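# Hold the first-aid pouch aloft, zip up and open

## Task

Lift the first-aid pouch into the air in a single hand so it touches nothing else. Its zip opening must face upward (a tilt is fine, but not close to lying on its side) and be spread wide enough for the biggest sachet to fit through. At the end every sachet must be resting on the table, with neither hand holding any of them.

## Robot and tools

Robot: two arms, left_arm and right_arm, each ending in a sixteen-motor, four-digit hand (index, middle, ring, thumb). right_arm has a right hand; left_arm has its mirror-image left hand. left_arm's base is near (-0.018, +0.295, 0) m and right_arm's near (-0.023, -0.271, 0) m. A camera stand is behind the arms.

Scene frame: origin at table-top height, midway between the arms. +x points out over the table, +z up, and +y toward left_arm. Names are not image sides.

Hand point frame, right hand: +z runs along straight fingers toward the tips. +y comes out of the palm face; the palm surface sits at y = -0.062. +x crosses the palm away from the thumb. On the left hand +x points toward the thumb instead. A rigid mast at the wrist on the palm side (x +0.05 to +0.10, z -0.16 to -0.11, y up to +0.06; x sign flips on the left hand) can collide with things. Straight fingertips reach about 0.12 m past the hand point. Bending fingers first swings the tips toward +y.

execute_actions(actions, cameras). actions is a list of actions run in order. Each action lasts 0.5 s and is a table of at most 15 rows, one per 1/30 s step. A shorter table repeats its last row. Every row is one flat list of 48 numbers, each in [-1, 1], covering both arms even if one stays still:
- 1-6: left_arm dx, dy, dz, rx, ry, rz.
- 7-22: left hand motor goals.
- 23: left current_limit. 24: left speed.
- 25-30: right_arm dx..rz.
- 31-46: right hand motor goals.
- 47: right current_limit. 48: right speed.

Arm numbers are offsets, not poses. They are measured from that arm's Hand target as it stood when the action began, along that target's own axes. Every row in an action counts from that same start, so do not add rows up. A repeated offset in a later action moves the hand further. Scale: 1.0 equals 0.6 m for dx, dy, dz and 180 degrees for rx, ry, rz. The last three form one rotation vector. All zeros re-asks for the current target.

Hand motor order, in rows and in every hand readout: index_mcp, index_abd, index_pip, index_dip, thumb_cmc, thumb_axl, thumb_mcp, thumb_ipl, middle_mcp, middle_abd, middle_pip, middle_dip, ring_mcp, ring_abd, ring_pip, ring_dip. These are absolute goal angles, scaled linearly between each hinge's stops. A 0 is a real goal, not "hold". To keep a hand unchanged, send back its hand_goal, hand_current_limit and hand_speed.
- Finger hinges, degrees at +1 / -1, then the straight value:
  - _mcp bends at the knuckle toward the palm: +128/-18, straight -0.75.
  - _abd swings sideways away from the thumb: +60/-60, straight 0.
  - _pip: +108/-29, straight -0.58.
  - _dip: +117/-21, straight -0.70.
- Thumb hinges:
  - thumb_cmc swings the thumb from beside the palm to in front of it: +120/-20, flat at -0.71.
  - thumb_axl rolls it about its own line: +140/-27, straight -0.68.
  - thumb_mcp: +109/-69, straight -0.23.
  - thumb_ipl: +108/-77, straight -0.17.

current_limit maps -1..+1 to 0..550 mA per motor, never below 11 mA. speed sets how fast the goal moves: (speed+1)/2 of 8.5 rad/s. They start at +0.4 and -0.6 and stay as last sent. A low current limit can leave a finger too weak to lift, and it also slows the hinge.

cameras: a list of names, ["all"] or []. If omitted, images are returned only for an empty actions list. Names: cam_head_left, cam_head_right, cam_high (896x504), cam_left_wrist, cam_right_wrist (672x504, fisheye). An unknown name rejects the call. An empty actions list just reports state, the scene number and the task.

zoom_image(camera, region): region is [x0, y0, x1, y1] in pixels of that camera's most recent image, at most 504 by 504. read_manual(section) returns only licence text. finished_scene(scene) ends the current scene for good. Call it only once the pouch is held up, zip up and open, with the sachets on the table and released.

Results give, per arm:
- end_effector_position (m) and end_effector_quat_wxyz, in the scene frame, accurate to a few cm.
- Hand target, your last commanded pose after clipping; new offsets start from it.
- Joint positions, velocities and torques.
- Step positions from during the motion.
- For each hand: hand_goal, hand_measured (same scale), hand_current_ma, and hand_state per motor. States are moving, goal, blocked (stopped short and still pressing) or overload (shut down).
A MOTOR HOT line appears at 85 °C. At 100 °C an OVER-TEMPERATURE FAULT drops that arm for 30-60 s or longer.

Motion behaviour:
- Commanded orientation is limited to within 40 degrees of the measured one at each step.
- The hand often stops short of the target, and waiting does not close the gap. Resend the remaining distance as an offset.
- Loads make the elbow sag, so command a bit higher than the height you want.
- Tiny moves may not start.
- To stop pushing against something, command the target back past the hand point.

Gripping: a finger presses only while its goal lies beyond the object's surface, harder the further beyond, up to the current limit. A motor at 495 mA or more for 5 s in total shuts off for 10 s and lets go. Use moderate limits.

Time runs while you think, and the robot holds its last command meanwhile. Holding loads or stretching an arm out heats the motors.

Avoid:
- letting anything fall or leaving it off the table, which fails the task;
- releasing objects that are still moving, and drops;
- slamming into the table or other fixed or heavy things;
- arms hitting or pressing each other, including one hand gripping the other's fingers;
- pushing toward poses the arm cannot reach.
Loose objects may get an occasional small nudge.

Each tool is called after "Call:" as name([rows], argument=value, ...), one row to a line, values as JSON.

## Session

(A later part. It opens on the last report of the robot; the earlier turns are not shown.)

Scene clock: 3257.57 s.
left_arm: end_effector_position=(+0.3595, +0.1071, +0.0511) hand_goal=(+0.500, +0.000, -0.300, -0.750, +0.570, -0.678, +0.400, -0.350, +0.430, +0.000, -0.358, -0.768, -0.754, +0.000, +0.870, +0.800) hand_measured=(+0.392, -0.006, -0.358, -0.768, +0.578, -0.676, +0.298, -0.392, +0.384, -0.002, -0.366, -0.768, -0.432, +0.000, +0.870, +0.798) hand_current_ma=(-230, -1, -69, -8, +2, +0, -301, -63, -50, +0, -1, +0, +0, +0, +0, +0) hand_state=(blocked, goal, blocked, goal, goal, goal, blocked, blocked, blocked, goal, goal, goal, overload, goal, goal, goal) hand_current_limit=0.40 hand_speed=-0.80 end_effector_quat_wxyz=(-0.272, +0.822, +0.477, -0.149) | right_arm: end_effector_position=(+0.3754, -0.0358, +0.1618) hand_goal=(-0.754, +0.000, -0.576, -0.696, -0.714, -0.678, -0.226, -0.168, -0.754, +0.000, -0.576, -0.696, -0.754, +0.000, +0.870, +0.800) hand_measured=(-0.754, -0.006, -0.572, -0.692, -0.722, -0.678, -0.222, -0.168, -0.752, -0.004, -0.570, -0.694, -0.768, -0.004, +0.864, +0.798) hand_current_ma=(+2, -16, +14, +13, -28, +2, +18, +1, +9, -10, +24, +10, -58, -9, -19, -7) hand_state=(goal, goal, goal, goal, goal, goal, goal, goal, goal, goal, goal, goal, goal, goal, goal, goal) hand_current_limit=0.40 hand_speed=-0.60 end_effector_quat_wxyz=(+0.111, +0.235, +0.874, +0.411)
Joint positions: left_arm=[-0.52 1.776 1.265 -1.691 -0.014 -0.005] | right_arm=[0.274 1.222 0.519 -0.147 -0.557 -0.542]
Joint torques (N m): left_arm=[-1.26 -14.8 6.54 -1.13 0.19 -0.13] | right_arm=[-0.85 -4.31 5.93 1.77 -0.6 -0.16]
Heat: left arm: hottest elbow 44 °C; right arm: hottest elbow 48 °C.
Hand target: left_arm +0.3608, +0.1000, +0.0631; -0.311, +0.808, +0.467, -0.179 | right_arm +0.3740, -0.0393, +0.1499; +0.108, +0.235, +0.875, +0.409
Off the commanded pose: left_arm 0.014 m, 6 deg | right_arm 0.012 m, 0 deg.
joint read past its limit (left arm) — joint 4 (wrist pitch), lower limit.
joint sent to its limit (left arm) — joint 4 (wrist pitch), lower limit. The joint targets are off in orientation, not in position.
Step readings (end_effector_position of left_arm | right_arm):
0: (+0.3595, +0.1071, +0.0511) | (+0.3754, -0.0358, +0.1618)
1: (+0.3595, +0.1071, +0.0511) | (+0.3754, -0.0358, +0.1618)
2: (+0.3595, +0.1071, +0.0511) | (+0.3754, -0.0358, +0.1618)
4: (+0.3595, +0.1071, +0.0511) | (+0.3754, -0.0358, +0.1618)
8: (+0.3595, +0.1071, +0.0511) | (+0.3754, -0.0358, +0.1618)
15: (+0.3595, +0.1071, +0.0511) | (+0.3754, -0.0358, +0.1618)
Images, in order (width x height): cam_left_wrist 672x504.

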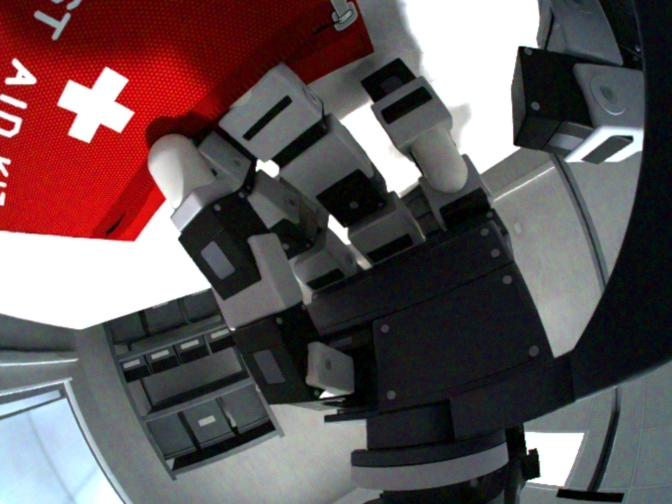

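Call:
execute_actions([
  [[0,0,0,0,0,0,0.5,0,-0.3,-0.75,0.571,-0.678,0.4,-0.35,0.43,0,-0.358,-0.768,-0.754,0,0.87,0.8,0.4,-0.8,0,0,-0.07,0,0,0,-0.754,0,-0.576,-0.696,-0.714,-0.678,-0.226,-0.168,-0.754,0,-0.576,-0.696,-0.754,0,0.87,0.8,0.4,-0.6],[0,0,0,0,0,0,0.5,0,-0.3,-0.75,0.571,-0.678,0.4,-0.35,0.43,0,-0.358,-0.768,-0.754,0,0.87,0.8,0.4,-0.8,0,0,-0.14,0,0,0,-0.754,0,-0.576,-0.696,-0.714,-0.678,-0.226,-0.168,-0.754,0,-0.576,-0.696,-0.754,0,0.87,0.8,0.4,-0.6]],
  [[0,0,0,0,0,0,0.5,0,-0.3,-0.75,0.571,-0.678,0.4,-0.35,0.43,0,-0.358,-0.768,-0.754,0,0.87,0.8,0.4,-0.8,0,0,-0.07,0,0,0,-0.754,0,-0.576,-0.696,-0.714,-0.678,-0.226,-0.168,-0.754,0,-0.576,-0.696,-0.754,0,0.87,0.8,0.4,-0.6],[0,0,0,0,0,0,0.5,0,-0.3,-0.75,0.571,-0.678,0.4,-0.35,0.43,0,-0.358,-0.768,-0.754,0,0.87,0.8,0.4,-0.8,0,0,-0.14,0,0,0,-0.754,0,-0.576,-0.696,-0.714,-0.678,-0.226,-0.168,-0.754,0,-0.576,-0.696,-0.754,0,0.87,0.8,0.4,-0.6]],
], cameras=["cam_left_wrist", "cam_right_wrist"])

Scene clock: 3287.83 s.
left_arm: end_effector_position=(+0.3583, +0.1049, +0.0511) hand_goal=(+0.500, +0.000, -0.300, -0.750, +0.570, -0.678, +0.400, -0.350, +0.430, +0.000, -0.358, -0.768, -0.754, +0.000, +0.870, +0.800) hand_measured=(+0.392, -0.006, -0.358, -0.768, +0.578, -0.676, +0.298, -0.392, +0.398, -0.002, -0.366, -0.768, -0.432, +0.000, +0.870, +0.798) hand_current_ma=(-230, -1, -69, -8, +2, +0, -301, -63, -26, +0, -1, +0, +0, +0, +0, +0) hand_state=(blocked, goal, blocked, goal, goal, goal, blocked, blocked, blocked, goal, goal, goal, overload, goal, goal, goal) hand_current_limit=0.40 hand_speed=-0.80 end_effector_quat_wxyz=(-0.269, +0.823, +0.475, -0.155) | right_arm: end_effector_position=(+0.2975, -0.1464, +0.2307) hand_goal=(-0.754, +0.000, -0.576, -0.696, -0.714, -0.678, -0.226, -0.168, -0.754, +0.000, -0.576, -0.696, -0.754, +0.000, +0.870, +0.800) hand_measured=(-0.760, -0.002, -0.576, -0.694, -0.722, -0.678, -0.222, -0.168, -0.760, -0.002, -0.576, -0.694, -0.768, -0.002, +0.866, +0.798) hand_current_ma=(-21, -7, +2, +8, -29, +2, +18, +1, -21, -6, +2, +7, -56, -8, -16, -7) hand_state=(goal, goal, goal, goal, goal, goal, goal, goal, goal, goal, goal, goal, goal, goal, goal, goal) hand_current_limit=0.40 hand_speed=-0.60 end_effector_quat_wxyz=(+0.091, +0.250, +0.875, +0.404)
Joint positions: left_arm=[-0.52 1.775 1.265 -1.691 -0.003 0.002] | right_arm=[-0.134 0.815 0.542 -0.894 -0.775 -0.965]
Joint torques (N m): left_arm=[-1.26 -14.8 6.53 -1.1 0.19 -0.13] | right_arm=[-1.08 -0.44 12.46 0.12 -1.22 -0.21]
Heat: left arm: hottest elbow 43 °C; right arm: hottest elbow 49 °C.
Hand target: left_arm +0.3608, +0.1000, +0.0631; -0.311, +0.808, +0.467, -0.179 | right_arm +0.3101, -0.1510, +0.2579; +0.108, +0.235, +0.875, +0.409
Off the commanded pose: left_arm 0.013 m, 6 deg | right_arm 0.031 m, 3 deg.
joint read past its limit (left arm) — joint 4 (wrist pitch), lower limit.
joint sent to its limit (left arm) — joint 4 (wrist pitch), lower limit. The joint targets are off in orientation, not in position.
Step readings (end_effector_position of left_arm | right_arm):
0: (+0.3595, +0.1071, +0.0511) | (+0.3754, -0.0358, +0.1618)
1: (+0.3595, +0.1071, +0.0511) | (+0.3755, -0.0360, +0.1618)
2: (+0.3595, +0.1071, +0.0511) | (+0.3755, -0.0371, +0.1624)
4: (+0.3593, +0.1065, +0.0510) | (+0.3718, -0.0453, +0.1663)
8: (+0.3582, +0.1049, +0.0509) | (+0.3575, -0.0724, +0.1873)
15: (+0.3583, +0.1050, +0.0511) | (+0.3442, -0.0920, +0.2004)
16: (+0.3583, +0.1050, +0.0511) | (+0.3427, -0.0924, +0.1985)
17: (+0.3583, +0.1050, +0.0511) | (+0.3403, -0.0942, +0.1966)
19: (+0.3583, +0.1050, +0.0511) | (+0.3322, -0.1017, +0.1986)
23: (+0.3583, +0.1050, +0.0511) | (+0.3173, -0.1281, +0.2180)
30: (+0.3583, +0.1049, +0.0511) | (+0.3040, -0.1471, +0.2289)
Images, in order (width x height): cam_left_wrist 672x504, cam_right_wrist 672x504.

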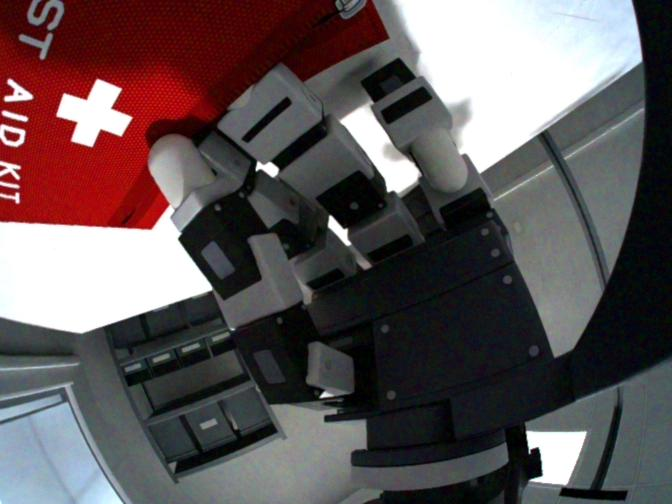

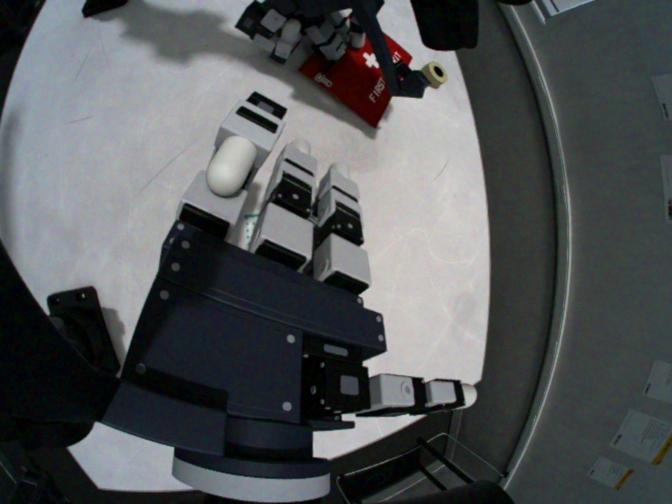

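Call:
execute_actions([
  [[0,-0.0186,-0.0206,0,0,0,0.5,0,-0.3,-0.75,0.571,-0.678,0.4,-0.35,0.43,0,-0.358,-0.768,-0.754,0,0.87,0.8,0.4,-0.8,0,0,0,0,0,0,-0.754,0,-0.576,-0.696,-0.714,-0.678,-0.226,-0.168,-0.754,0,-0.576,-0.696,-0.754,0,0.87,0.8,0.4,-0.6],[0,-0.0372,-0.0412,0,0,0,0.5,0,-0.3,-0.75,0.571,-0.678,0.4,-0.35,0.43,0,-0.358,-0.768,-0.754,0,0.87,0.8,0.4,-0.8,0,0,0,0,0,0,-0.754,0,-0.576,-0.696,-0.714,-0.678,-0.226,-0.168,-0.754,0,-0.576,-0.696,-0.754,0,0.87,0.8,0.4,-0.6],[0,-0.0558,-0.0619,0,0,0,0.5,0,-0.3,-0.75,0.571,-0.678,0.4,-0.35,0.43,0,-0.358,-0.768,-0.754,0,0.87,0.8,0.4,-0.8,0,0,0,0,0,0,-0.754,0,-0.576,-0.696,-0.714,-0.678,-0.226,-0.168,-0.754,0,-0.576,-0.696,-0.754,0,0.87,0.8,0.4,-0.6]],
], cameras=["cam_left_wrist", "cam_right_wrist"])

Scene clock: 3299.87 s.
left_arm: end_effector_position=(+0.3590, +0.1045, +0.1082) hand_goal=(+0.500, +0.000, -0.300, -0.750, +0.570, -0.678, +0.400, -0.350, +0.430, +0.000, -0.358, -0.768, -0.754, +0.000, +0.870, +0.800) hand_measured=(+0.392, -0.006, -0.358, -0.768, +0.578, -0.676, +0.298, -0.392, +0.398, -0.002, -0.366, -0.768, -0.432, +0.000, +0.870, +0.798) hand_current_ma=(-230, -1, -69, -8, +2, +0, -300, -63, -24, +0, -1, +0, +0, +0, +0, +0) hand_state=(blocked, goal, blocked, goal, goal, goal, blocked, blocked, blocked, goal, goal, goal, overload, goal, goal, goal) hand_current_limit=0.40 hand_speed=-0.80 end_effector_quat_wxyz=(-0.212, +0.840, +0.485, -0.121) | right_arm: end_effector_position=(+0.2963, -0.1468, +0.2310) hand_goal=(-0.754, +0.000, -0.576, -0.696, -0.714, -0.678, -0.226, -0.168, -0.754, +0.000, -0.576, -0.696, -0.754, +0.000, +0.870, +0.800) hand_measured=(-0.760, -0.002, -0.576, -0.694, -0.722, -0.678, -0.222, -0.168, -0.760, -0.002, -0.576, -0.694, -0.768, -0.002, +0.866, +0.798) hand_current_ma=(-21, -7, +2, +8, -29, +2, +18, +1, -21, -6, +2, +7, -56, -8, -16, -7) hand_state=(goal, goal, goal, goal, goal, goal, goal, goal, goal, goal, goal, goal, goal, goal, goal, goal) hand_current_limit=0.40 hand_speed=-0.60 end_effector_quat_wxyz=(+0.087, +0.246, +0.878, +0.402)
Joint positions: left_arm=[-0.52 1.621 1.248 -1.691 -0.003 0.002] | right_arm=[-0.14 0.822 0.551 -0.919 -0.778 -0.991]
Joint torques (N m): left_arm=[-1.55 -11.81 7.64 -0.84 -0.06 -0.17] | right_arm=[-1.2 -0.44 12.45 0.08 -1.23 -0.2]
Heat: left arm: hottest elbow 43 °C; right arm: hottest elbow 52 °C.
Hand target: left_arm +0.3608, +0.0999, +0.1130; -0.311, +0.808, +0.467, -0.179 | right_arm +0.3101, -0.1510, +0.2578; +0.108, +0.235, +0.875, +0.409
Off the commanded pose: left_arm 0.007 m, 14 deg | right_arm 0.031 m, 3 deg.
joint read past its limit (left arm) — joint 4 (wrist pitch), lower limit.
joint sent to its limit (left arm) — joint 4 (wrist pitch), lower limit. The joint targets are off in orientation, not in position.
Step readings (end_effector_position of left_arm | right_arm):
0: (+0.3583, +0.1049, +0.0511) | (+0.2975, -0.1464, +0.2307)
1: (+0.3583, +0.1049, +0.0511) | (+0.2975, -0.1464, +0.2307)
2: (+0.3584, +0.1049, +0.0517) | (+0.2973, -0.1465, +0.2307)
4: (+0.3574, +0.1054, +0.0556) | (+0.2970, -0.1468, +0.2307)
8: (+0.3568, +0.1058, +0.0792) | (+0.2971, -0.1472, +0.2307)
15: (+0.3588, +0.1046, +0.1085) | (+0.2967, -0.1470, +0.2311)
Images, in order (width x height): cam_left_wrist 672x504, cam_right_wrist 672x504.

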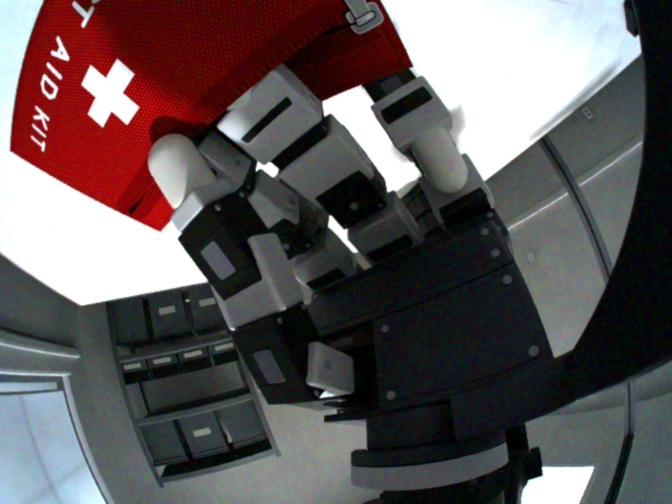

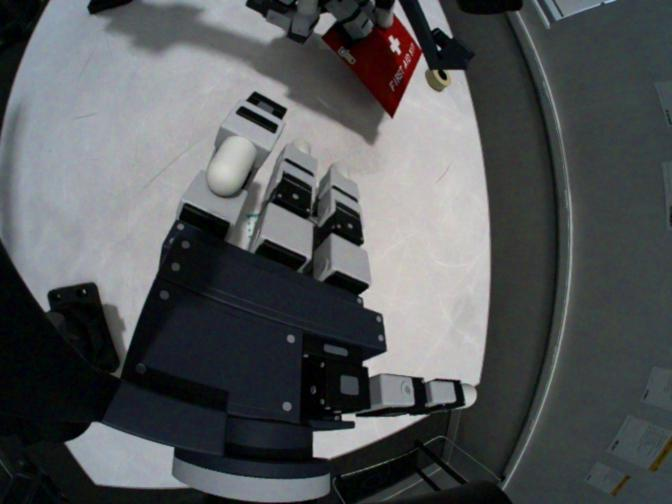

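Call:
execute_actions([
  [[0,-0.0372,-0.0412,0,0,0,0.5,0,-0.3,-0.75,0.571,-0.678,0.4,-0.35,0.43,0,-0.358,-0.768,-0.754,0,0.87,0.8,0.4,-0.8,0,0,0,0,0,0,-0.754,0,-0.576,-0.696,-0.714,-0.678,-0.226,-0.168,-0.754,0,-0.576,-0.696,-0.754,0,-0.576,-0.696,0.4,-0.6],[0,-0.0744,-0.0824,0,0,0,0.5,0,-0.3,-0.75,0.571,-0.678,0.4,-0.35,0.43,0,-0.358,-0.768,-0.754,0,0.87,0.8,0.4,-0.8,0,0,0,0,0,0,-0.754,0,-0.576,-0.696,-0.714,-0.678,-0.226,-0.168,-0.754,0,-0.576,-0.696,-0.754,0,-0.576,-0.696,0.4,-0.6]],
  [[0,-0.0372,-0.0412,0,0,0,0.5,0,-0.3,-0.75,0.571,-0.678,0.4,-0.35,0.43,0,-0.358,-0.768,-0.754,0,0.87,0.8,0.4,-0.8,0,0,0,0,0,0,-0.754,0,-0.576,-0.696,-0.714,-0.678,-0.226,-0.168,-0.754,0,-0.576,-0.696,-0.754,0,-0.576,-0.696,0.4,-0.6],[0,-0.0744,-0.0824,0,0,0,0.5,0,-0.3,-0.75,0.571,-0.678,0.4,-0.35,0.43,0,-0.358,-0.768,-0.754,0,0.87,0.8,0.4,-0.8,0,0,0,0,0,0,-0.754,0,-0.576,-0.696,-0.714,-0.678,-0.226,-0.168,-0.754,0,-0.576,-0.696,-0.754,0,-0.576,-0.696,0.4,-0.6]],
], cameras=["all"])

Scene clock: 3356.27 s.
left_arm: end_effector_position=(+0.3489, +0.1088, +0.2261) hand_goal=(+0.500, +0.000, -0.300, -0.750, +0.570, -0.678, +0.400, -0.350, +0.430, +0.000, -0.358, -0.768, -0.754, +0.000, +0.870, +0.800) hand_measured=(+0.392, -0.006, -0.358, -0.768, +0.578, -0.676, +0.298, -0.392, +0.398, -0.002, -0.366, -0.768, -0.432, +0.000, +0.870, +0.798) hand_current_ma=(-230, -1, -69, -8, +2, +0, -299, -63, -24, +0, -1, +0, +0, +0, +0, +0) hand_state=(blocked, goal, blocked, goal, goal, goal, blocked, blocked, blocked, goal, goal, goal, overload, goal, goal, goal) hand_current_limit=0.40 hand_speed=-0.80 end_effector_quat_wxyz=(-0.089, +0.864, +0.494, -0.044) | right_arm: end_effector_position=(+0.2963, -0.1469, +0.2310) hand_goal=(-0.754, +0.000, -0.576, -0.696, -0.714, -0.678, -0.226, -0.168, -0.754, +0.000, -0.576, -0.696, -0.754, +0.000, -0.576, -0.696) hand_measured=(-0.760, -0.002, -0.576, -0.694, -0.722, -0.678, -0.222, -0.168, -0.760, -0.002, -0.576, -0.694, -0.768, -0.002, -0.574, -0.694) hand_current_ma=(-21, -7, +2, +8, -29, +2, +18, +1, -21, -6, +2, +7, -56, -8, +4, +8) hand_state=(goal, goal, goal, goal, goal, goal, goal, goal, goal, goal, goal, goal, goal, goal, goal, goal) hand_current_limit=0.40 hand_speed=-0.60 end_effector_quat_wxyz=(+0.087, +0.246, +0.878, +0.402)
Joint positions: left_arm=[-0.527 1.325 1.248 -1.692 -0.014 0.002] | right_arm=[-0.141 0.822 0.551 -0.919 -0.778 -0.991]
Joint torques (N m): left_arm=[-1.49 -8.47 12.1 -0.18 -0.25 -0.23] | right_arm=[-1.14 -0.5 12.44 0.08 -1.24 -0.21]
Heat: left arm: hottest elbow 45 °C; right arm: hottest elbow 60 °C.
Hand target: left_arm +0.3607, +0.0998, +0.2463; -0.311, +0.808, +0.467, -0.179 | right_arm +0.3101, -0.1510, +0.2578; +0.108, +0.235, +0.875, +0.409
Off the commanded pose: left_arm 0.025 m, 31 deg | right_arm 0.030 m, 3 deg.
joint read past its limit (left arm) — joint 4 (wrist pitch), lower limit.
joint sent to its limit (left arm) — joint 4 (wrist pitch), lower limit. The joint targets are off in orientation, not in position.
Step readings (end_effector_position of left_arm | right_arm):
0: (+0.3590, +0.1045, +0.1082) | (+0.2963, -0.1468, +0.2310)
1: (+0.3590, +0.1045, +0.1082) | (+0.2963, -0.1468, +0.2310)
2: (+0.3590, +0.1045, +0.1086) | (+0.2963, -0.1468, +0.2310)
4: (+0.3584, +0.1047, +0.1131) | (+0.2963, -0.1468, +0.2310)
8: (+0.3576, +0.1048, +0.1413) | (+0.2963, -0.1468, +0.2310)
15: (+0.3553, +0.1056, +0.1726) | (+0.2963, -0.1469, +0.2310)
16: (+0.3552, +0.1054, +0.1726) | (+0.2963, -0.1469, +0.2310)
17: (+0.3553, +0.1057, +0.1727) | (+0.2963, -0.1469, +0.2310)
19: (+0.3550, +0.1058, +0.1765) | (+0.2963, -0.1469, +0.2310)
23: (+0.3521, +0.1076, +0.2000) | (+0.2963, -0.1469, +0.2310)
30: (+0.3488, +0.1090, +0.2268) | (+0.2963, -0.1469, +0.2310)

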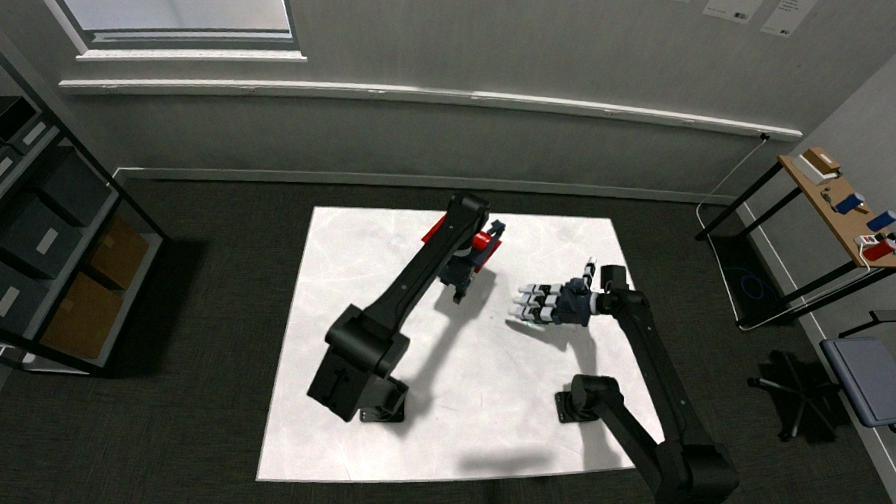

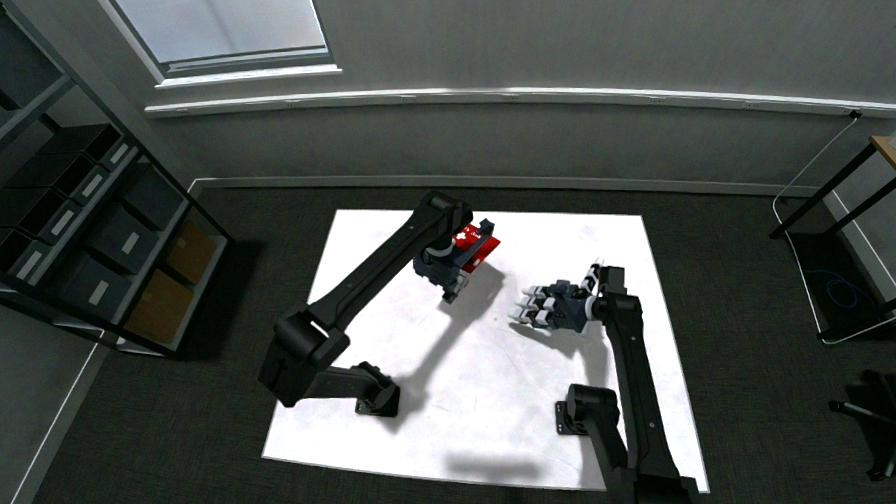

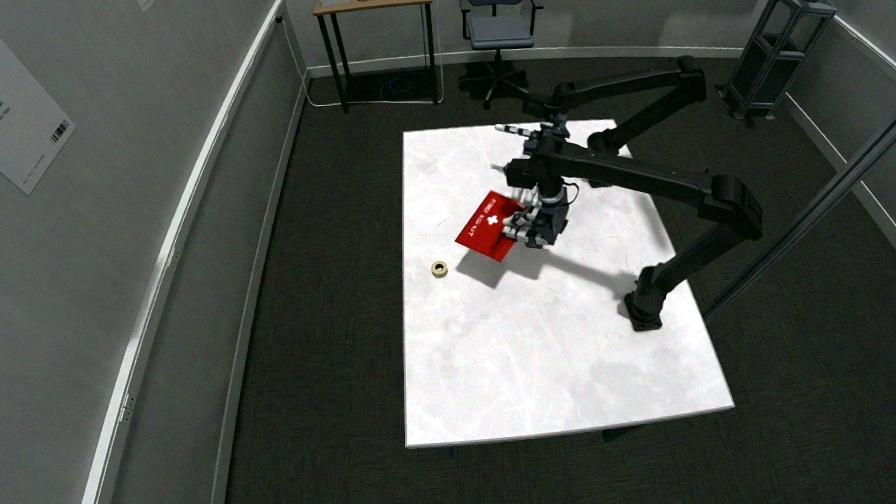

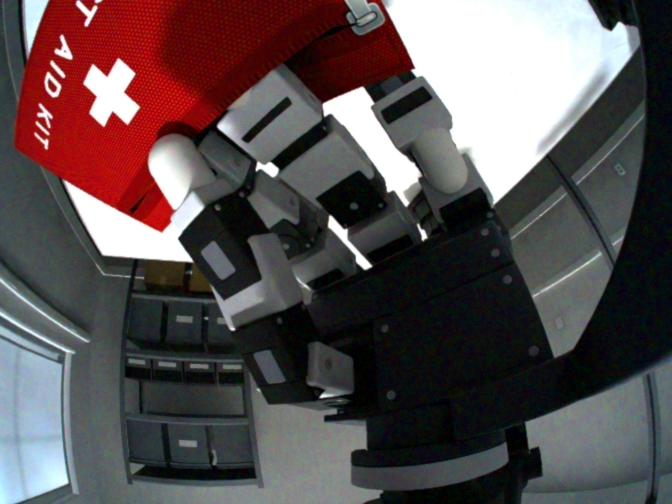

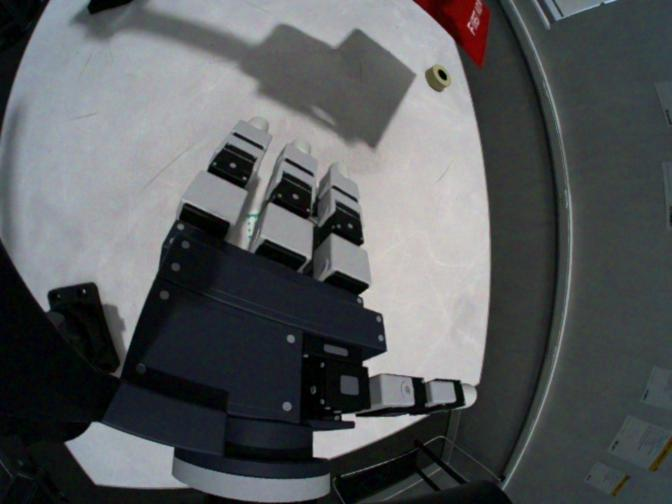

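Call:
execute_actions([
  [[0.02,-0.006,-0.009,-0.0746,-0.0272,-0.0707,0.5,0,-0.3,-0.75,0.571,-0.678,0.4,-0.35,0.43,0,-0.358,-0.768,-0.754,0,0.87,0.8,0.4,-0.8,-0.0833,-0.0928,-0.1105,0,0,0,-0.754,0,-0.576,-0.696,-0.714,-0.678,-0.226,-0.168,-0.754,0,-0.576,-0.696,-0.754,0,-0.576,-0.696,0.4,-0.6],[0.04,-0.013,-0.018,-0.149,-0.0543,-0.1415,0.5,0,-0.3,-0.75,0.571,-0.678,0.4,-0.35,0.43,0,-0.358,-0.768,-0.754,0,0.87,0.8,0.4,-0.8,-0.0833,-0.0928,-0.1105,0,0,0,-0.754,0,-0.576,-0.696,-0.714,-0.678,-0.226,-0.168,-0.754,0,-0.576,-0.696,-0.754,0,-0.576,-0.696,0.4,-0.6],[0.06,-0.0194,-0.0275,-0.2237,-0.0815,-0.2122,0.5,0,-0.3,-0.75,0.571,-0.678,0.4,-0.35,0.43,0,-0.358,-0.768,-0.754,0,0.87,0.8,0.4,-0.8,-0.0833,-0.0928,-0.1105,0,0,0,-0.754,0,-0.576,-0.696,-0.714,-0.678,-0.226,-0.168,-0.754,0,-0.576,-0.696,-0.754,0,-0.576,-0.696,0.4,-0.6]],
], cameras=["cam_head_left", "cam_high", "cam_left_wrist"])

Scene clock: 3416.60 s.
left_arm: end_effector_position=(+0.3620, +0.1421, +0.2406) hand_goal=(+0.500, +0.000, -0.300, -0.750, +0.570, -0.678, +0.400, -0.350, +0.430, +0.000, -0.358, -0.768, -0.754, +0.000, +0.870, +0.800) hand_measured=(+0.392, -0.006, -0.358, -0.768, +0.578, -0.676, +0.298, -0.392, +0.398, -0.002, -0.366, -0.768, -0.456, +0.000, +0.870, +0.798) hand_current_ma=(-230, -1, -69, -8, +2, +0, -297, -63, -24, +0, -1, +0, +0, +0, +0, +0) hand_state=(blocked, goal, blocked, goal, goal, goal, blocked, blocked, blocked, goal, goal, goal, overload, goal, goal, goal) hand_current_limit=0.40 hand_speed=-0.80 end_effector_quat_wxyz=(-0.034, +0.648, +0.760, -0.019) | right_arm: end_effector_position=(+0.2988, -0.2409, +0.2373) hand_goal=(-0.754, +0.000, -0.576, -0.696, -0.714, -0.678, -0.226, -0.168, -0.754, +0.000, -0.576, -0.696, -0.754, +0.000, -0.576, -0.696) hand_measured=(-0.760, -0.002, -0.576, -0.694, -0.722, -0.678, -0.222, -0.168, -0.760, -0.002, -0.576, -0.694, -0.766, -0.002, -0.576, -0.694) hand_current_ma=(-24, -4, +1, +8, -31, +2, +16, +1, -25, -4, +1, +7, -45, -4, +2, +7) hand_state=(goal, goal, goal, goal, goal, goal, goal, goal, goal, goal, goal, goal, goal, goal, goal, goal) hand_current_limit=0.40 hand_speed=-0.60 end_effector_quat_wxyz=(+0.094, +0.253, +0.871, +0.410)
Joint positions: left_arm=[-0.546 1.315 1.26 -1.59 0.026 -0.705] | right_arm=[-0.537 1.016 0.672 -1.242 -0.868 -1.534]
Joint torques (N m): left_arm=[-1.55 -8.64 13.08 0.49 -0.47 -0.27] | right_arm=[-1.08 -2.14 11.26 -0.51 -1.25 -0.21]
Heat: left arm: hottest elbow 55 °C; right arm: hottest elbow 65 °C.
Hand target: left_arm +0.3807, +0.1298, +0.2663; -0.001, +0.642, +0.766, +0.000 | right_arm +0.3101, -0.2509, +0.2577; +0.108, +0.235, +0.875, +0.409
Off the commanded pose: left_arm 0.034 m, 5 deg | right_arm 0.025 m, 3 deg.
Step readings (end_effector_position of left_arm | right_arm):
0: (+0.3489, +0.1088, +0.2261) | (+0.2963, -0.1469, +0.2310)
1: (+0.3489, +0.1089, +0.2261) | (+0.2964, -0.1472, +0.2311)
2: (+0.3491, +0.1099, +0.2261) | (+0.2955, -0.1502, +0.2329)
4: (+0.3487, +0.1126, +0.2262) | (+0.2978, -0.1693, +0.2347)
8: (+0.3534, +0.1182, +0.2287) | (+0.3067, -0.2275, +0.2311)
15: (+0.3622, +0.1347, +0.2361) | (+0.3057, -0.2466, +0.2336)
Images, in order (width x height): cam_head_left 896x504, cam_high 896x504, cam_left_wrist 672x504.

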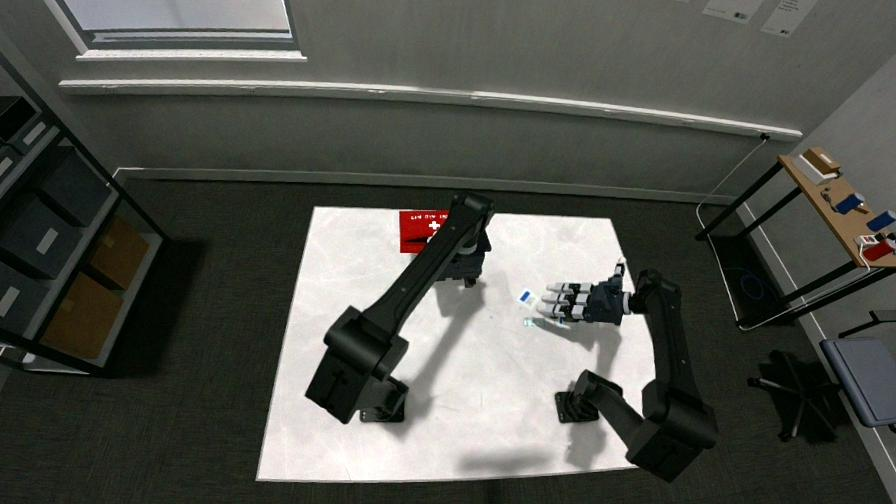

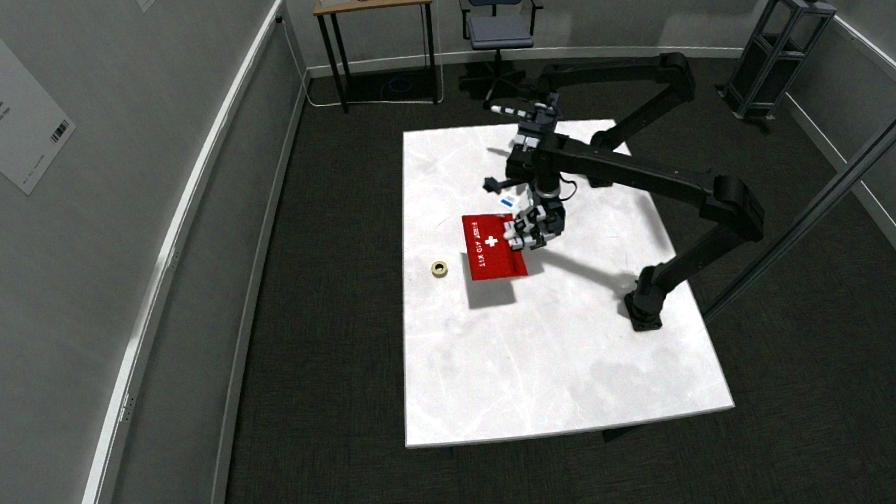

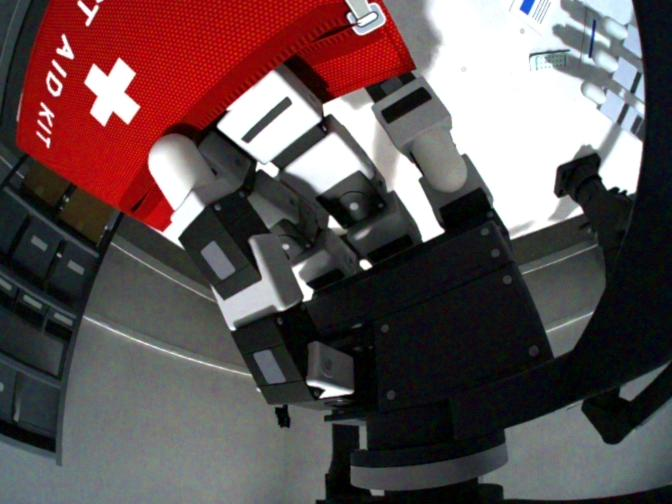

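Call:
execute_actions([
  [[-0.0065,0.0045,-0.011,0,0,-0.0741,0.5,0,-0.3,-0.75,0.571,-0.678,0.4,-0.35,0.43,0,-0.358,-0.768,-0.754,0,0.87,0.8,0.4,-0.8,0,0,0,0,0,0,-0.754,0,-0.576,-0.696,-0.714,-0.678,-0.226,-0.168,-0.754,0,-0.576,-0.696,-0.754,0,-0.576,-0.696,0.4,-0.6],[-0.013,0.009,-0.022,0,0,-0.1481,0.5,0,-0.3,-0.75,0.571,-0.678,0.4,-0.35,0.43,0,-0.358,-0.768,-0.754,0,0.87,0.8,0.4,-0.8,0,0,0,0,0,0,-0.754,0,-0.576,-0.696,-0.714,-0.678,-0.226,-0.168,-0.754,0,-0.576,-0.696,-0.754,0,-0.576,-0.696,0.4,-0.6],[-0.0193,0.0135,-0.0333,0,0,-0.2222,0.5,0,-0.3,-0.75,0.571,-0.678,0.4,-0.35,0.43,0,-0.358,-0.768,-0.754,0,0.87,0.8,0.4,-0.8,0,0,0,0,0,0,-0.754,0,-0.576,-0.696,-0.714,-0.678,-0.226,-0.168,-0.754,0,-0.576,-0.696,-0.754,0,-0.576,-0.696,0.4,-0.6]],
  [[-0.0078,-0.001,-0.011,0,0,-0.0741,0.5,0,-0.3,-0.75,0.571,-0.678,0.4,-0.35,0.43,0,-0.358,-0.768,-0.754,0,0.87,0.8,0.4,-0.8,0,0,0,0,0,0,-0.754,0,-0.576,-0.696,-0.714,-0.678,-0.226,-0.168,-0.754,0,-0.576,-0.696,-0.754,0,-0.576,-0.696,0.4,-0.6],[-0.0157,-0.002,-0.022,0,0,-0.1481,0.5,0,-0.3,-0.75,0.571,-0.678,0.4,-0.35,0.43,0,-0.358,-0.768,-0.754,0,0.87,0.8,0.4,-0.8,0,0,0,0,0,0,-0.754,0,-0.576,-0.696,-0.714,-0.678,-0.226,-0.168,-0.754,0,-0.576,-0.696,-0.754,0,-0.576,-0.696,0.4,-0.6],[-0.0235,-0.0022,-0.0333,0,0,-0.2222,0.5,0,-0.3,-0.75,0.571,-0.678,0.4,-0.35,0.43,0,-0.358,-0.768,-0.754,0,0.87,0.8,0.4,-0.8,0,0,0,0,0,0,-0.754,0,-0.576,-0.696,-0.714,-0.678,-0.226,-0.168,-0.754,0,-0.576,-0.696,-0.754,0,-0.576,-0.696,0.4,-0.6]],
], cameras=["cam_head_left", "cam_high", "cam_left_wrist"])

Scene clock: 3446.90 s.
left_arm: end_effector_position=(+0.3942, +0.1077, +0.2859) hand_goal=(+0.500, +0.000, -0.300, -0.750, +0.570, -0.678, +0.400, -0.350, +0.430, +0.000, -0.358, -0.768, -0.754, +0.000, +0.870, +0.800) hand_measured=(+0.392, -0.006, -0.358, -0.768, +0.578, -0.676, +0.298, -0.392, +0.398, +0.000, -0.366, -0.768, -0.562, +0.000, +0.870, +0.798) hand_current_ma=(-230, -1, -69, -8, +2, +0, -297, -63, -24, +0, -1, +0, +0, +0, +0, +0) hand_state=(blocked, goal, blocked, goal, goal, goal, blocked, blocked, blocked, goal, goal, goal, overload, goal, goal, goal) hand_current_limit=0.40 hand_speed=-0.80 end_effector_quat_wxyz=(-0.008, +0.028, +1.000, -0.004) | right_arm: end_effector_position=(+0.2982, -0.2402, +0.2397) hand_goal=(-0.754, +0.000, -0.576, -0.696, -0.714, -0.678, -0.226, -0.168, -0.754, +0.000, -0.576, -0.696, -0.754, +0.000, -0.576, -0.696) hand_measured=(-0.760, -0.002, -0.576, -0.694, -0.722, -0.678, -0.222, -0.168, -0.760, -0.002, -0.576, -0.694, -0.766, -0.002, -0.576, -0.694) hand_current_ma=(-24, -4, +1, +8, -31, +2, +16, +1, -25, -4, +1, +7, -45, -4, +2, +7) hand_state=(goal, goal, goal, goal, goal, goal, goal, goal, goal, goal, goal, goal, goal, goal, goal, goal) hand_current_limit=0.40 hand_speed=-0.60 end_effector_quat_wxyz=(+0.087, +0.243, +0.874, +0.412)
Joint positions: left_arm=[-0.559 1.684 1.775 -1.671 0.016 -2.075] | right_arm=[-0.538 1.035 0.69 -1.278 -0.868 -1.574]
Joint torques (N m): left_arm=[0.32 -13.98 12.75 -1.11 -0.52 -0.27] | right_arm=[-1.14 -2.2 11.15 -0.55 -1.06 -0.21]
Heat: left arm: hottest elbow 59 °C; right arm: hottest elbow 70 °C.
Hand target: left_arm +0.4008, +0.1097, +0.3062; +0.000, -0.001, +1.000, +0.001 | right_arm +0.3101, -0.2509, +0.2577; +0.108, +0.235, +0.875, +0.409
Off the commanded pose: left_arm 0.021 m, 3 deg | right_arm 0.024 m, 3 deg.
joint sent to its limit (left arm) — joint 4 (wrist pitch), lower limit; joint 6 (wrist roll), lower limit. The joint targets are off in orientation, not in position.
Step readings (end_effector_position of left_arm | right_arm):
0: (+0.3619, +0.1422, +0.2406) | (+0.2988, -0.2409, +0.2373)
1: (+0.3620, +0.1423, +0.2408) | (+0.2988, -0.2409, +0.2372)
2: (+0.3620, +0.1426, +0.2416) | (+0.2987, -0.2409, +0.2375)
4: (+0.3634, +0.1411, +0.2453) | (+0.2983, -0.2406, +0.2380)
8: (+0.3764, +0.1246, +0.2598) | (+0.2992, -0.2409, +0.2391)
15: (+0.3863, +0.1190, +0.2640) | (+0.2986, -0.2404, +0.2395)
16: (+0.3856, +0.1201, +0.2634) | (+0.2985, -0.2403, +0.2395)
17: (+0.3847, +0.1209, +0.2633) | (+0.2985, -0.2403, +0.2395)
19: (+0.3845, +0.1194, +0.2663) | (+0.2984, -0.2403, +0.2395)
23: (+0.3986, +0.1045, +0.2800) | (+0.2982, -0.2402, +0.2397)
30: (+0.4002, +0.1027, +0.2861) | (+0.2982, -0.2402, +0.2397)
Images, in order (width x height): cam_head_left 896x504, cam_high 896x504, cam_left_wrist 672x504.

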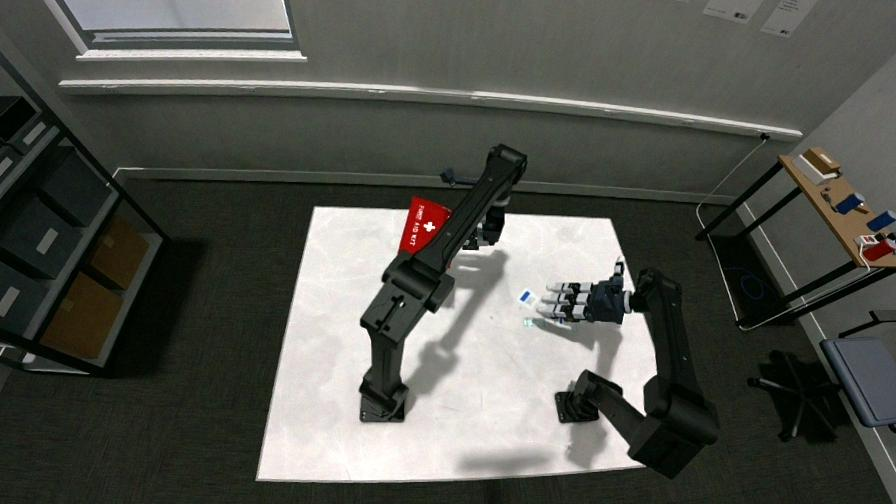

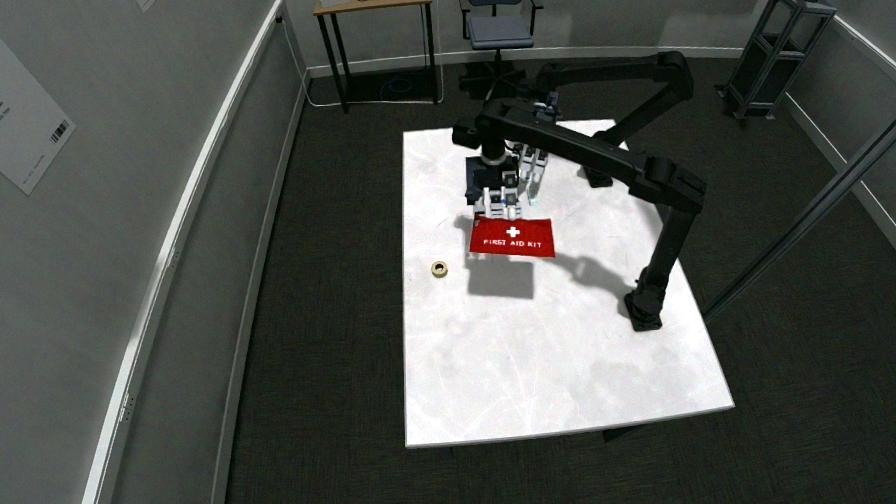

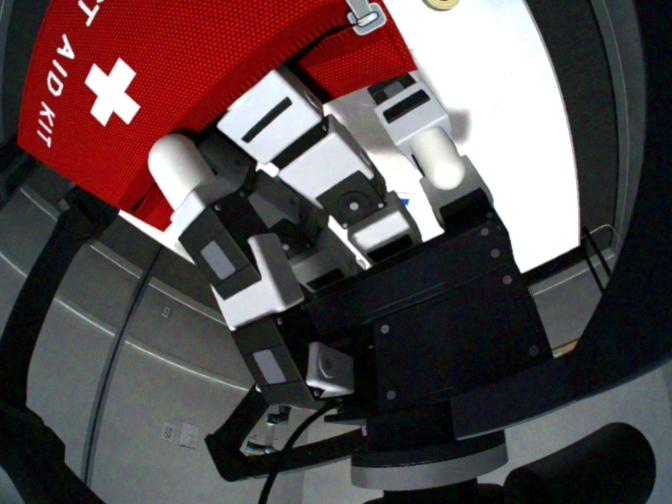

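Call:
execute_actions([
  [[0,0,0,0.0556,0,0,0.5,0,-0.3,-0.75,0.571,-0.678,0.4,-0.35,0.43,0,-0.358,-0.768,-0.754,0,0.87,0.8,0.4,-0.8,0,0,0,0,0,0,-0.754,0,-0.576,-0.696,-0.714,-0.678,-0.226,-0.168,-0.754,0,-0.576,-0.696,-0.754,0,-0.576,-0.696,0.4,-0.6],[0,0,0,0.1111,0,0,0.5,0,-0.3,-0.75,0.571,-0.678,0.4,-0.35,0.43,0,-0.358,-0.768,-0.754,0,0.87,0.8,0.4,-0.8,0,0,0,0,0,0,-0.754,0,-0.576,-0.696,-0.714,-0.678,-0.226,-0.168,-0.754,0,-0.576,-0.696,-0.754,0,-0.576,-0.696,0.4,-0.6],[0,0,0,0.1667,0,0,0.5,0,-0.3,-0.75,0.571,-0.678,0.4,-0.35,0.43,0,-0.358,-0.768,-0.754,0,0.87,0.8,0.4,-0.8,0,0,0,0,0,0,-0.754,0,-0.576,-0.696,-0.714,-0.678,-0.226,-0.168,-0.754,0,-0.576,-0.696,-0.754,0,-0.576,-0.696,0.4,-0.6]],
], cameras=["cam_head_left", "cam_high"])

Scene clock: 3466.37 s.
left_arm: end_effector_position=(+0.3945, +0.1177, +0.3029) hand_goal=(+0.500, +0.000, -0.300, -0.750, +0.570, -0.678, +0.400, -0.350, +0.430, +0.000, -0.358, -0.768, -0.754, +0.000, +0.870, +0.800) hand_measured=(+0.392, -0.006, -0.358, -0.768, +0.578, -0.676, +0.298, -0.392, +0.400, +0.000, -0.366, -0.770, -0.590, +0.000, +0.870, +0.798) hand_current_ma=(-230, -1, -69, -8, +2, +0, -296, -63, -23, +0, -2, +0, +0, +0, +0, +0) hand_state=(blocked, goal, blocked, goal, goal, goal, blocked, blocked, blocked, goal, goal, goal, overload, goal, goal, goal) hand_current_limit=0.40 hand_speed=-0.80 end_effector_quat_wxyz=(-0.012, -0.014, +0.969, -0.247) | right_arm: end_effector_position=(+0.2982, -0.2402, +0.2397) hand_goal=(-0.754, +0.000, -0.576, -0.696, -0.714, -0.678, -0.226, -0.168, -0.754, +0.000, -0.576, -0.696, -0.754, +0.000, -0.576, -0.696) hand_measured=(-0.760, -0.002, -0.576, -0.694, -0.722, -0.678, -0.222, -0.168, -0.760, -0.002, -0.576, -0.694, -0.766, -0.002, -0.576, -0.694) hand_current_ma=(-24, -4, +1, +8, -31, +2, +16, +1, -25, -4, +1, +7, -45, -4, +2, +7) hand_state=(goal, goal, goal, goal, goal, goal, goal, goal, goal, goal, goal, goal, goal, goal, goal, goal) hand_current_limit=0.40 hand_speed=-0.60 end_effector_quat_wxyz=(+0.087, +0.243, +0.874, +0.412)
Joint positions: left_arm=[-0.362 1.55 1.702 -1.548 0.471 -2.004] | right_arm=[-0.538 1.035 0.69 -1.278 -0.868 -1.574]
Joint torques (N m): left_arm=[-1.32 -12.51 9.43 0.72 0.57 0.06] | right_arm=[-1.2 -2.26 11.12 -0.57 -1.06 -0.2]
Heat: left arm: hottest elbow 62 °C; right arm: hottest elbow 70 °C.
Hand target: left_arm +0.4007, +0.1097, +0.3063; +0.000, -0.001, +0.966, -0.258 | right_arm +0.3101, -0.2509, +0.2577; +0.108, +0.235, +0.875, +0.409
Off the commanded pose: left_arm 0.011 m, 2 deg | right_arm 0.024 m, 3 deg.
Step readings (end_effector_position of left_arm | right_arm):
0: (+0.3942, +0.1077, +0.2859) | (+0.2982, -0.2402, +0.2397)
1: (+0.3942, +0.1077, +0.2859) | (+0.2982, -0.2402, +0.2397)
2: (+0.3933, +0.1066, +0.2850) | (+0.2982, -0.2402, +0.2397)
4: (+0.3853, +0.0942, +0.2808) | (+0.2982, -0.2402, +0.2397)
8: (+0.3901, +0.0857, +0.2838) | (+0.2982, -0.2402, +0.2397)
15: (+0.3958, +0.1198, +0.3070) | (+0.2982, -0.2402, +0.2397)
Images, in order (width x height): cam_head_left 896x504, cam_high 896x504.

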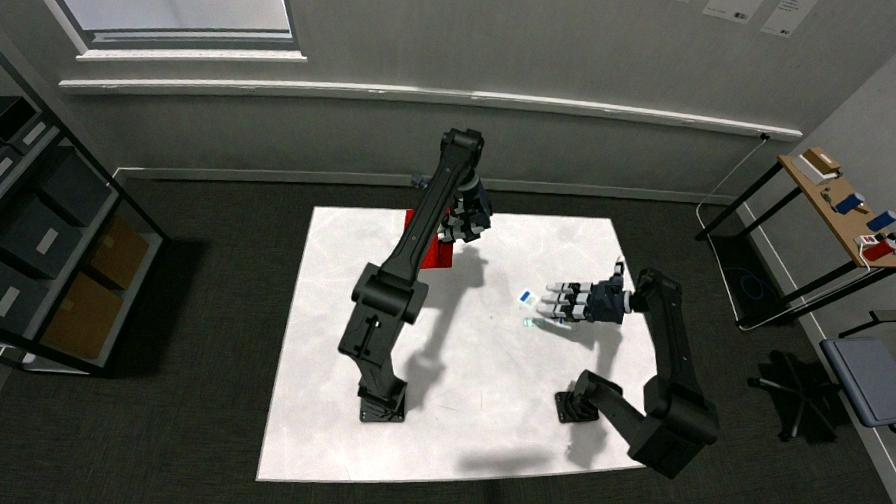

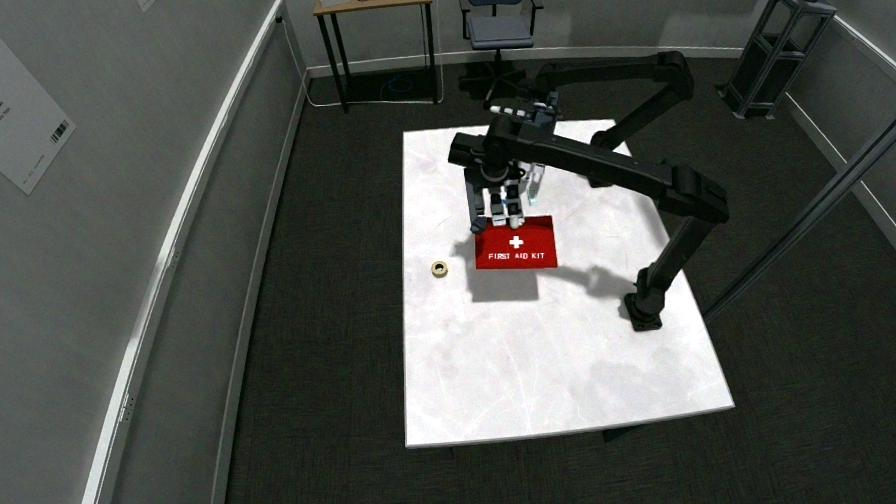

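Call:
execute_actions([
  [[0,0,0,0.0556,0,0,0.5,0,-0.3,-0.75,0.571,-0.678,0.4,-0.35,0.43,0,-0.358,-0.768,-0.754,0,0.87,0.8,0.4,-0.8,0,0,0,0,0,0,-0.754,0,-0.576,-0.696,-0.714,-0.678,-0.226,-0.168,-0.754,0,-0.576,-0.696,-0.754,0,-0.576,-0.696,0.4,-0.6],[0,0,0,0.1111,0,0,0.5,0,-0.3,-0.75,0.571,-0.678,0.4,-0.35,0.43,0,-0.358,-0.768,-0.754,0,0.87,0.8,0.4,-0.8,0,0,0,0,0,0,-0.754,0,-0.576,-0.696,-0.714,-0.678,-0.226,-0.168,-0.754,0,-0.576,-0.696,-0.754,0,-0.576,-0.696,0.4,-0.6],[0,0,0,0.1667,0,0,0.5,0,-0.3,-0.75,0.571,-0.678,0.4,-0.35,0.43,0,-0.358,-0.768,-0.754,0,0.87,0.8,0.4,-0.8,0,0,0,0,0,0,-0.754,0,-0.576,-0.696,-0.714,-0.678,-0.226,-0.168,-0.754,0,-0.576,-0.696,-0.754,0,-0.576,-0.696,0.4,-0.6]],
], cameras=["cam_head_left", "cam_high", "cam_left_wrist", "cam_right_wrist"])

Call:
zoom_image(camera="cam_left_wrist", region=[0, 0, 440, 270])

Call:
zoom_image(camera="cam_high", region=[420, 130, 620, 300])

Scene clock: 3482.77 s.
left_arm: end_effector_position=(+0.3979, +0.1155, +0.2927) hand_goal=(+0.500, +0.000, -0.300, -0.750, +0.570, -0.678, +0.400, -0.350, +0.430, +0.000, -0.358, -0.768, -0.754, +0.000, +0.870, +0.800) hand_measured=(+0.392, -0.006, -0.358, -0.768, +0.578, -0.676, +0.298, -0.392, +0.408, +0.000, -0.366, -0.770, -0.364, +0.000, +0.870, +0.798) hand_current_ma=(-230, -1, -69, -8, +2, +0, -296, -63, -14, +0, -2, +0, +0, +0, +0, +0) hand_state=(blocked, goal, blocked, goal, goal, goal, blocked, blocked, blocked, goal, goal, goal, overload, goal, goal, goal) hand_current_limit=0.40 hand_speed=-0.80 end_effector_quat_wxyz=(-0.022, -0.022, +0.872, -0.489) | right_arm: end_effector_position=(+0.2982, -0.2402, +0.2397) hand_goal=(-0.754, +0.000, -0.576, -0.696, -0.714, -0.678, -0.226, -0.168, -0.754, +0.000, -0.576, -0.696, -0.754, +0.000, -0.576, -0.696) hand_measured=(-0.760, -0.002, -0.576, -0.694, -0.722, -0.678, -0.222, -0.168, -0.760, -0.002, -0.576, -0.694, -0.766, -0.002, -0.576, -0.694) hand_current_ma=(-24, -4, +1, +8, -31, +2, +16, +1, -25, -4, +1, +7, -45, -4, +2, +7) hand_state=(goal, goal, goal, goal, goal, goal, goal, goal, goal, goal, goal, goal, goal, goal, goal, goal) hand_current_limit=0.40 hand_speed=-0.60 end_effector_quat_wxyz=(+0.087, +0.243, +0.874, +0.412)
Joint positions: left_arm=[-0.165 1.478 1.51 -1.369 1.005 -1.917] | right_arm=[-0.538 1.035 0.69 -1.278 -0.868 -1.574]
Joint torques (N m): left_arm=[-1.03 -13.33 9.46 0.88 1.27 0.04] | right_arm=[-1.08 -2.37 11.12 -0.57 -1.05 -0.21]
Heat: left arm: hottest elbow 59 °C; right arm: hottest elbow 70 °C.
Hand target: left_arm +0.4007, +0.1097, +0.3063; +0.000, -0.001, +0.866, -0.500 | right_arm +0.3101, -0.2509, +0.2577; +0.108, +0.235, +0.875, +0.409
Off the commanded pose: left_arm 0.015 m, 4 deg | right_arm 0.024 m, 3 deg.
Step readings (end_effector_position of left_arm | right_arm):
0: (+0.3945, +0.1177, +0.3029) | (+0.2982, -0.2402, +0.2397)
1: (+0.3943, +0.1172, +0.3030) | (+0.2982, -0.2402, +0.2397)
2: (+0.3934, +0.1121, +0.3021) | (+0.2982, -0.2402, +0.2397)
4: (+0.3907, +0.0969, +0.3007) | (+0.2982, -0.2402, +0.2397)
8: (+0.3844, +0.0912, +0.2971) | (+0.2982, -0.2402, +0.2397)
15: (+0.3974, +0.1182, +0.2941) | (+0.2982, -0.2402, +0.2397)
Images, in order (width x height): cam_head_left 896x504, cam_high 896x504, cam_left_wrist 672x504, cam_right_wrist 672x504.

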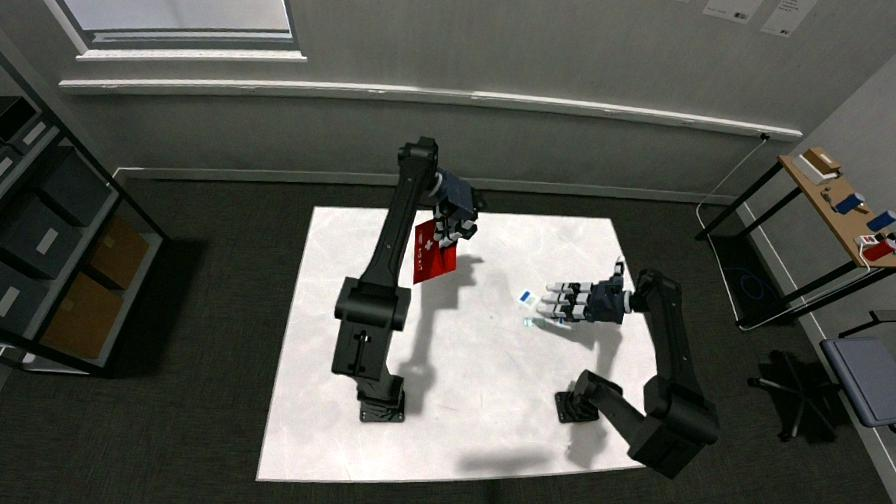

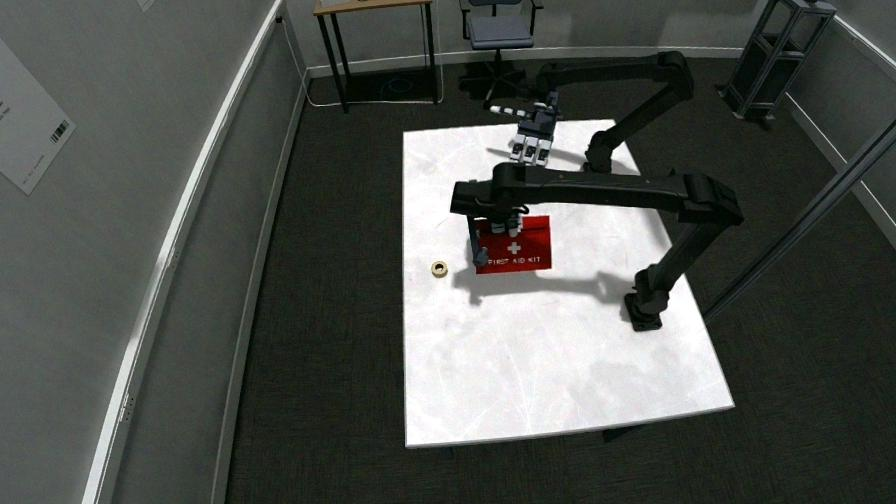

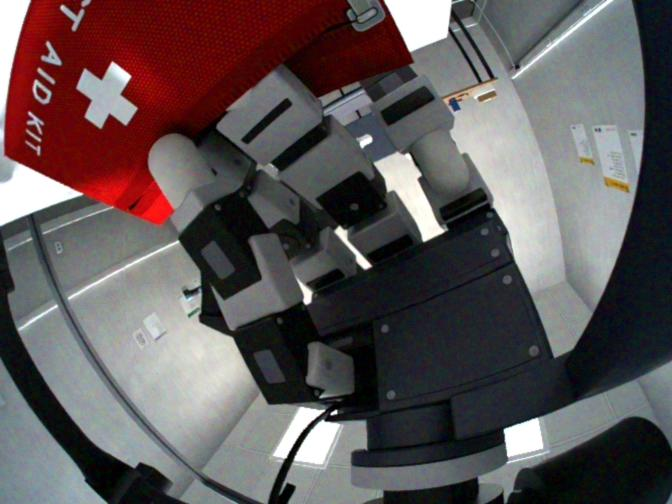

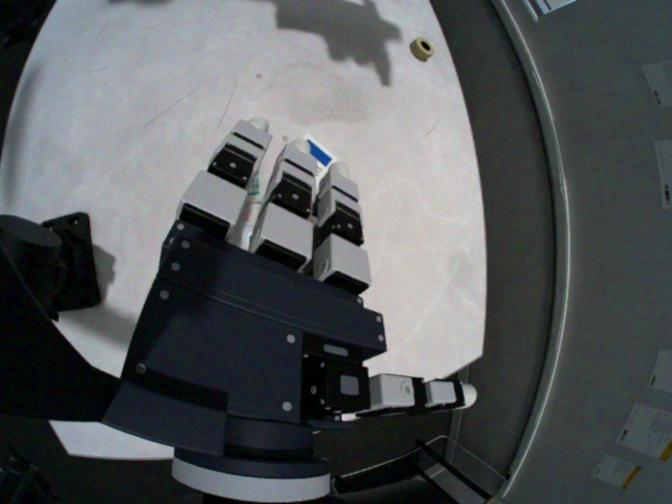

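Scaled by 1.145 from the camera's 672x504 image, which has a finer 960x720 frame.

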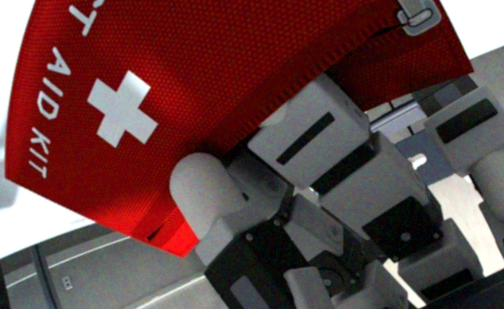

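Scaled by 2.520 from the camera's 896x504 image, which has a finer 1280x720 frame.

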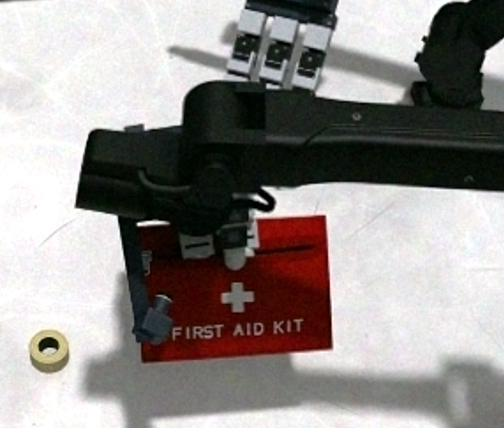

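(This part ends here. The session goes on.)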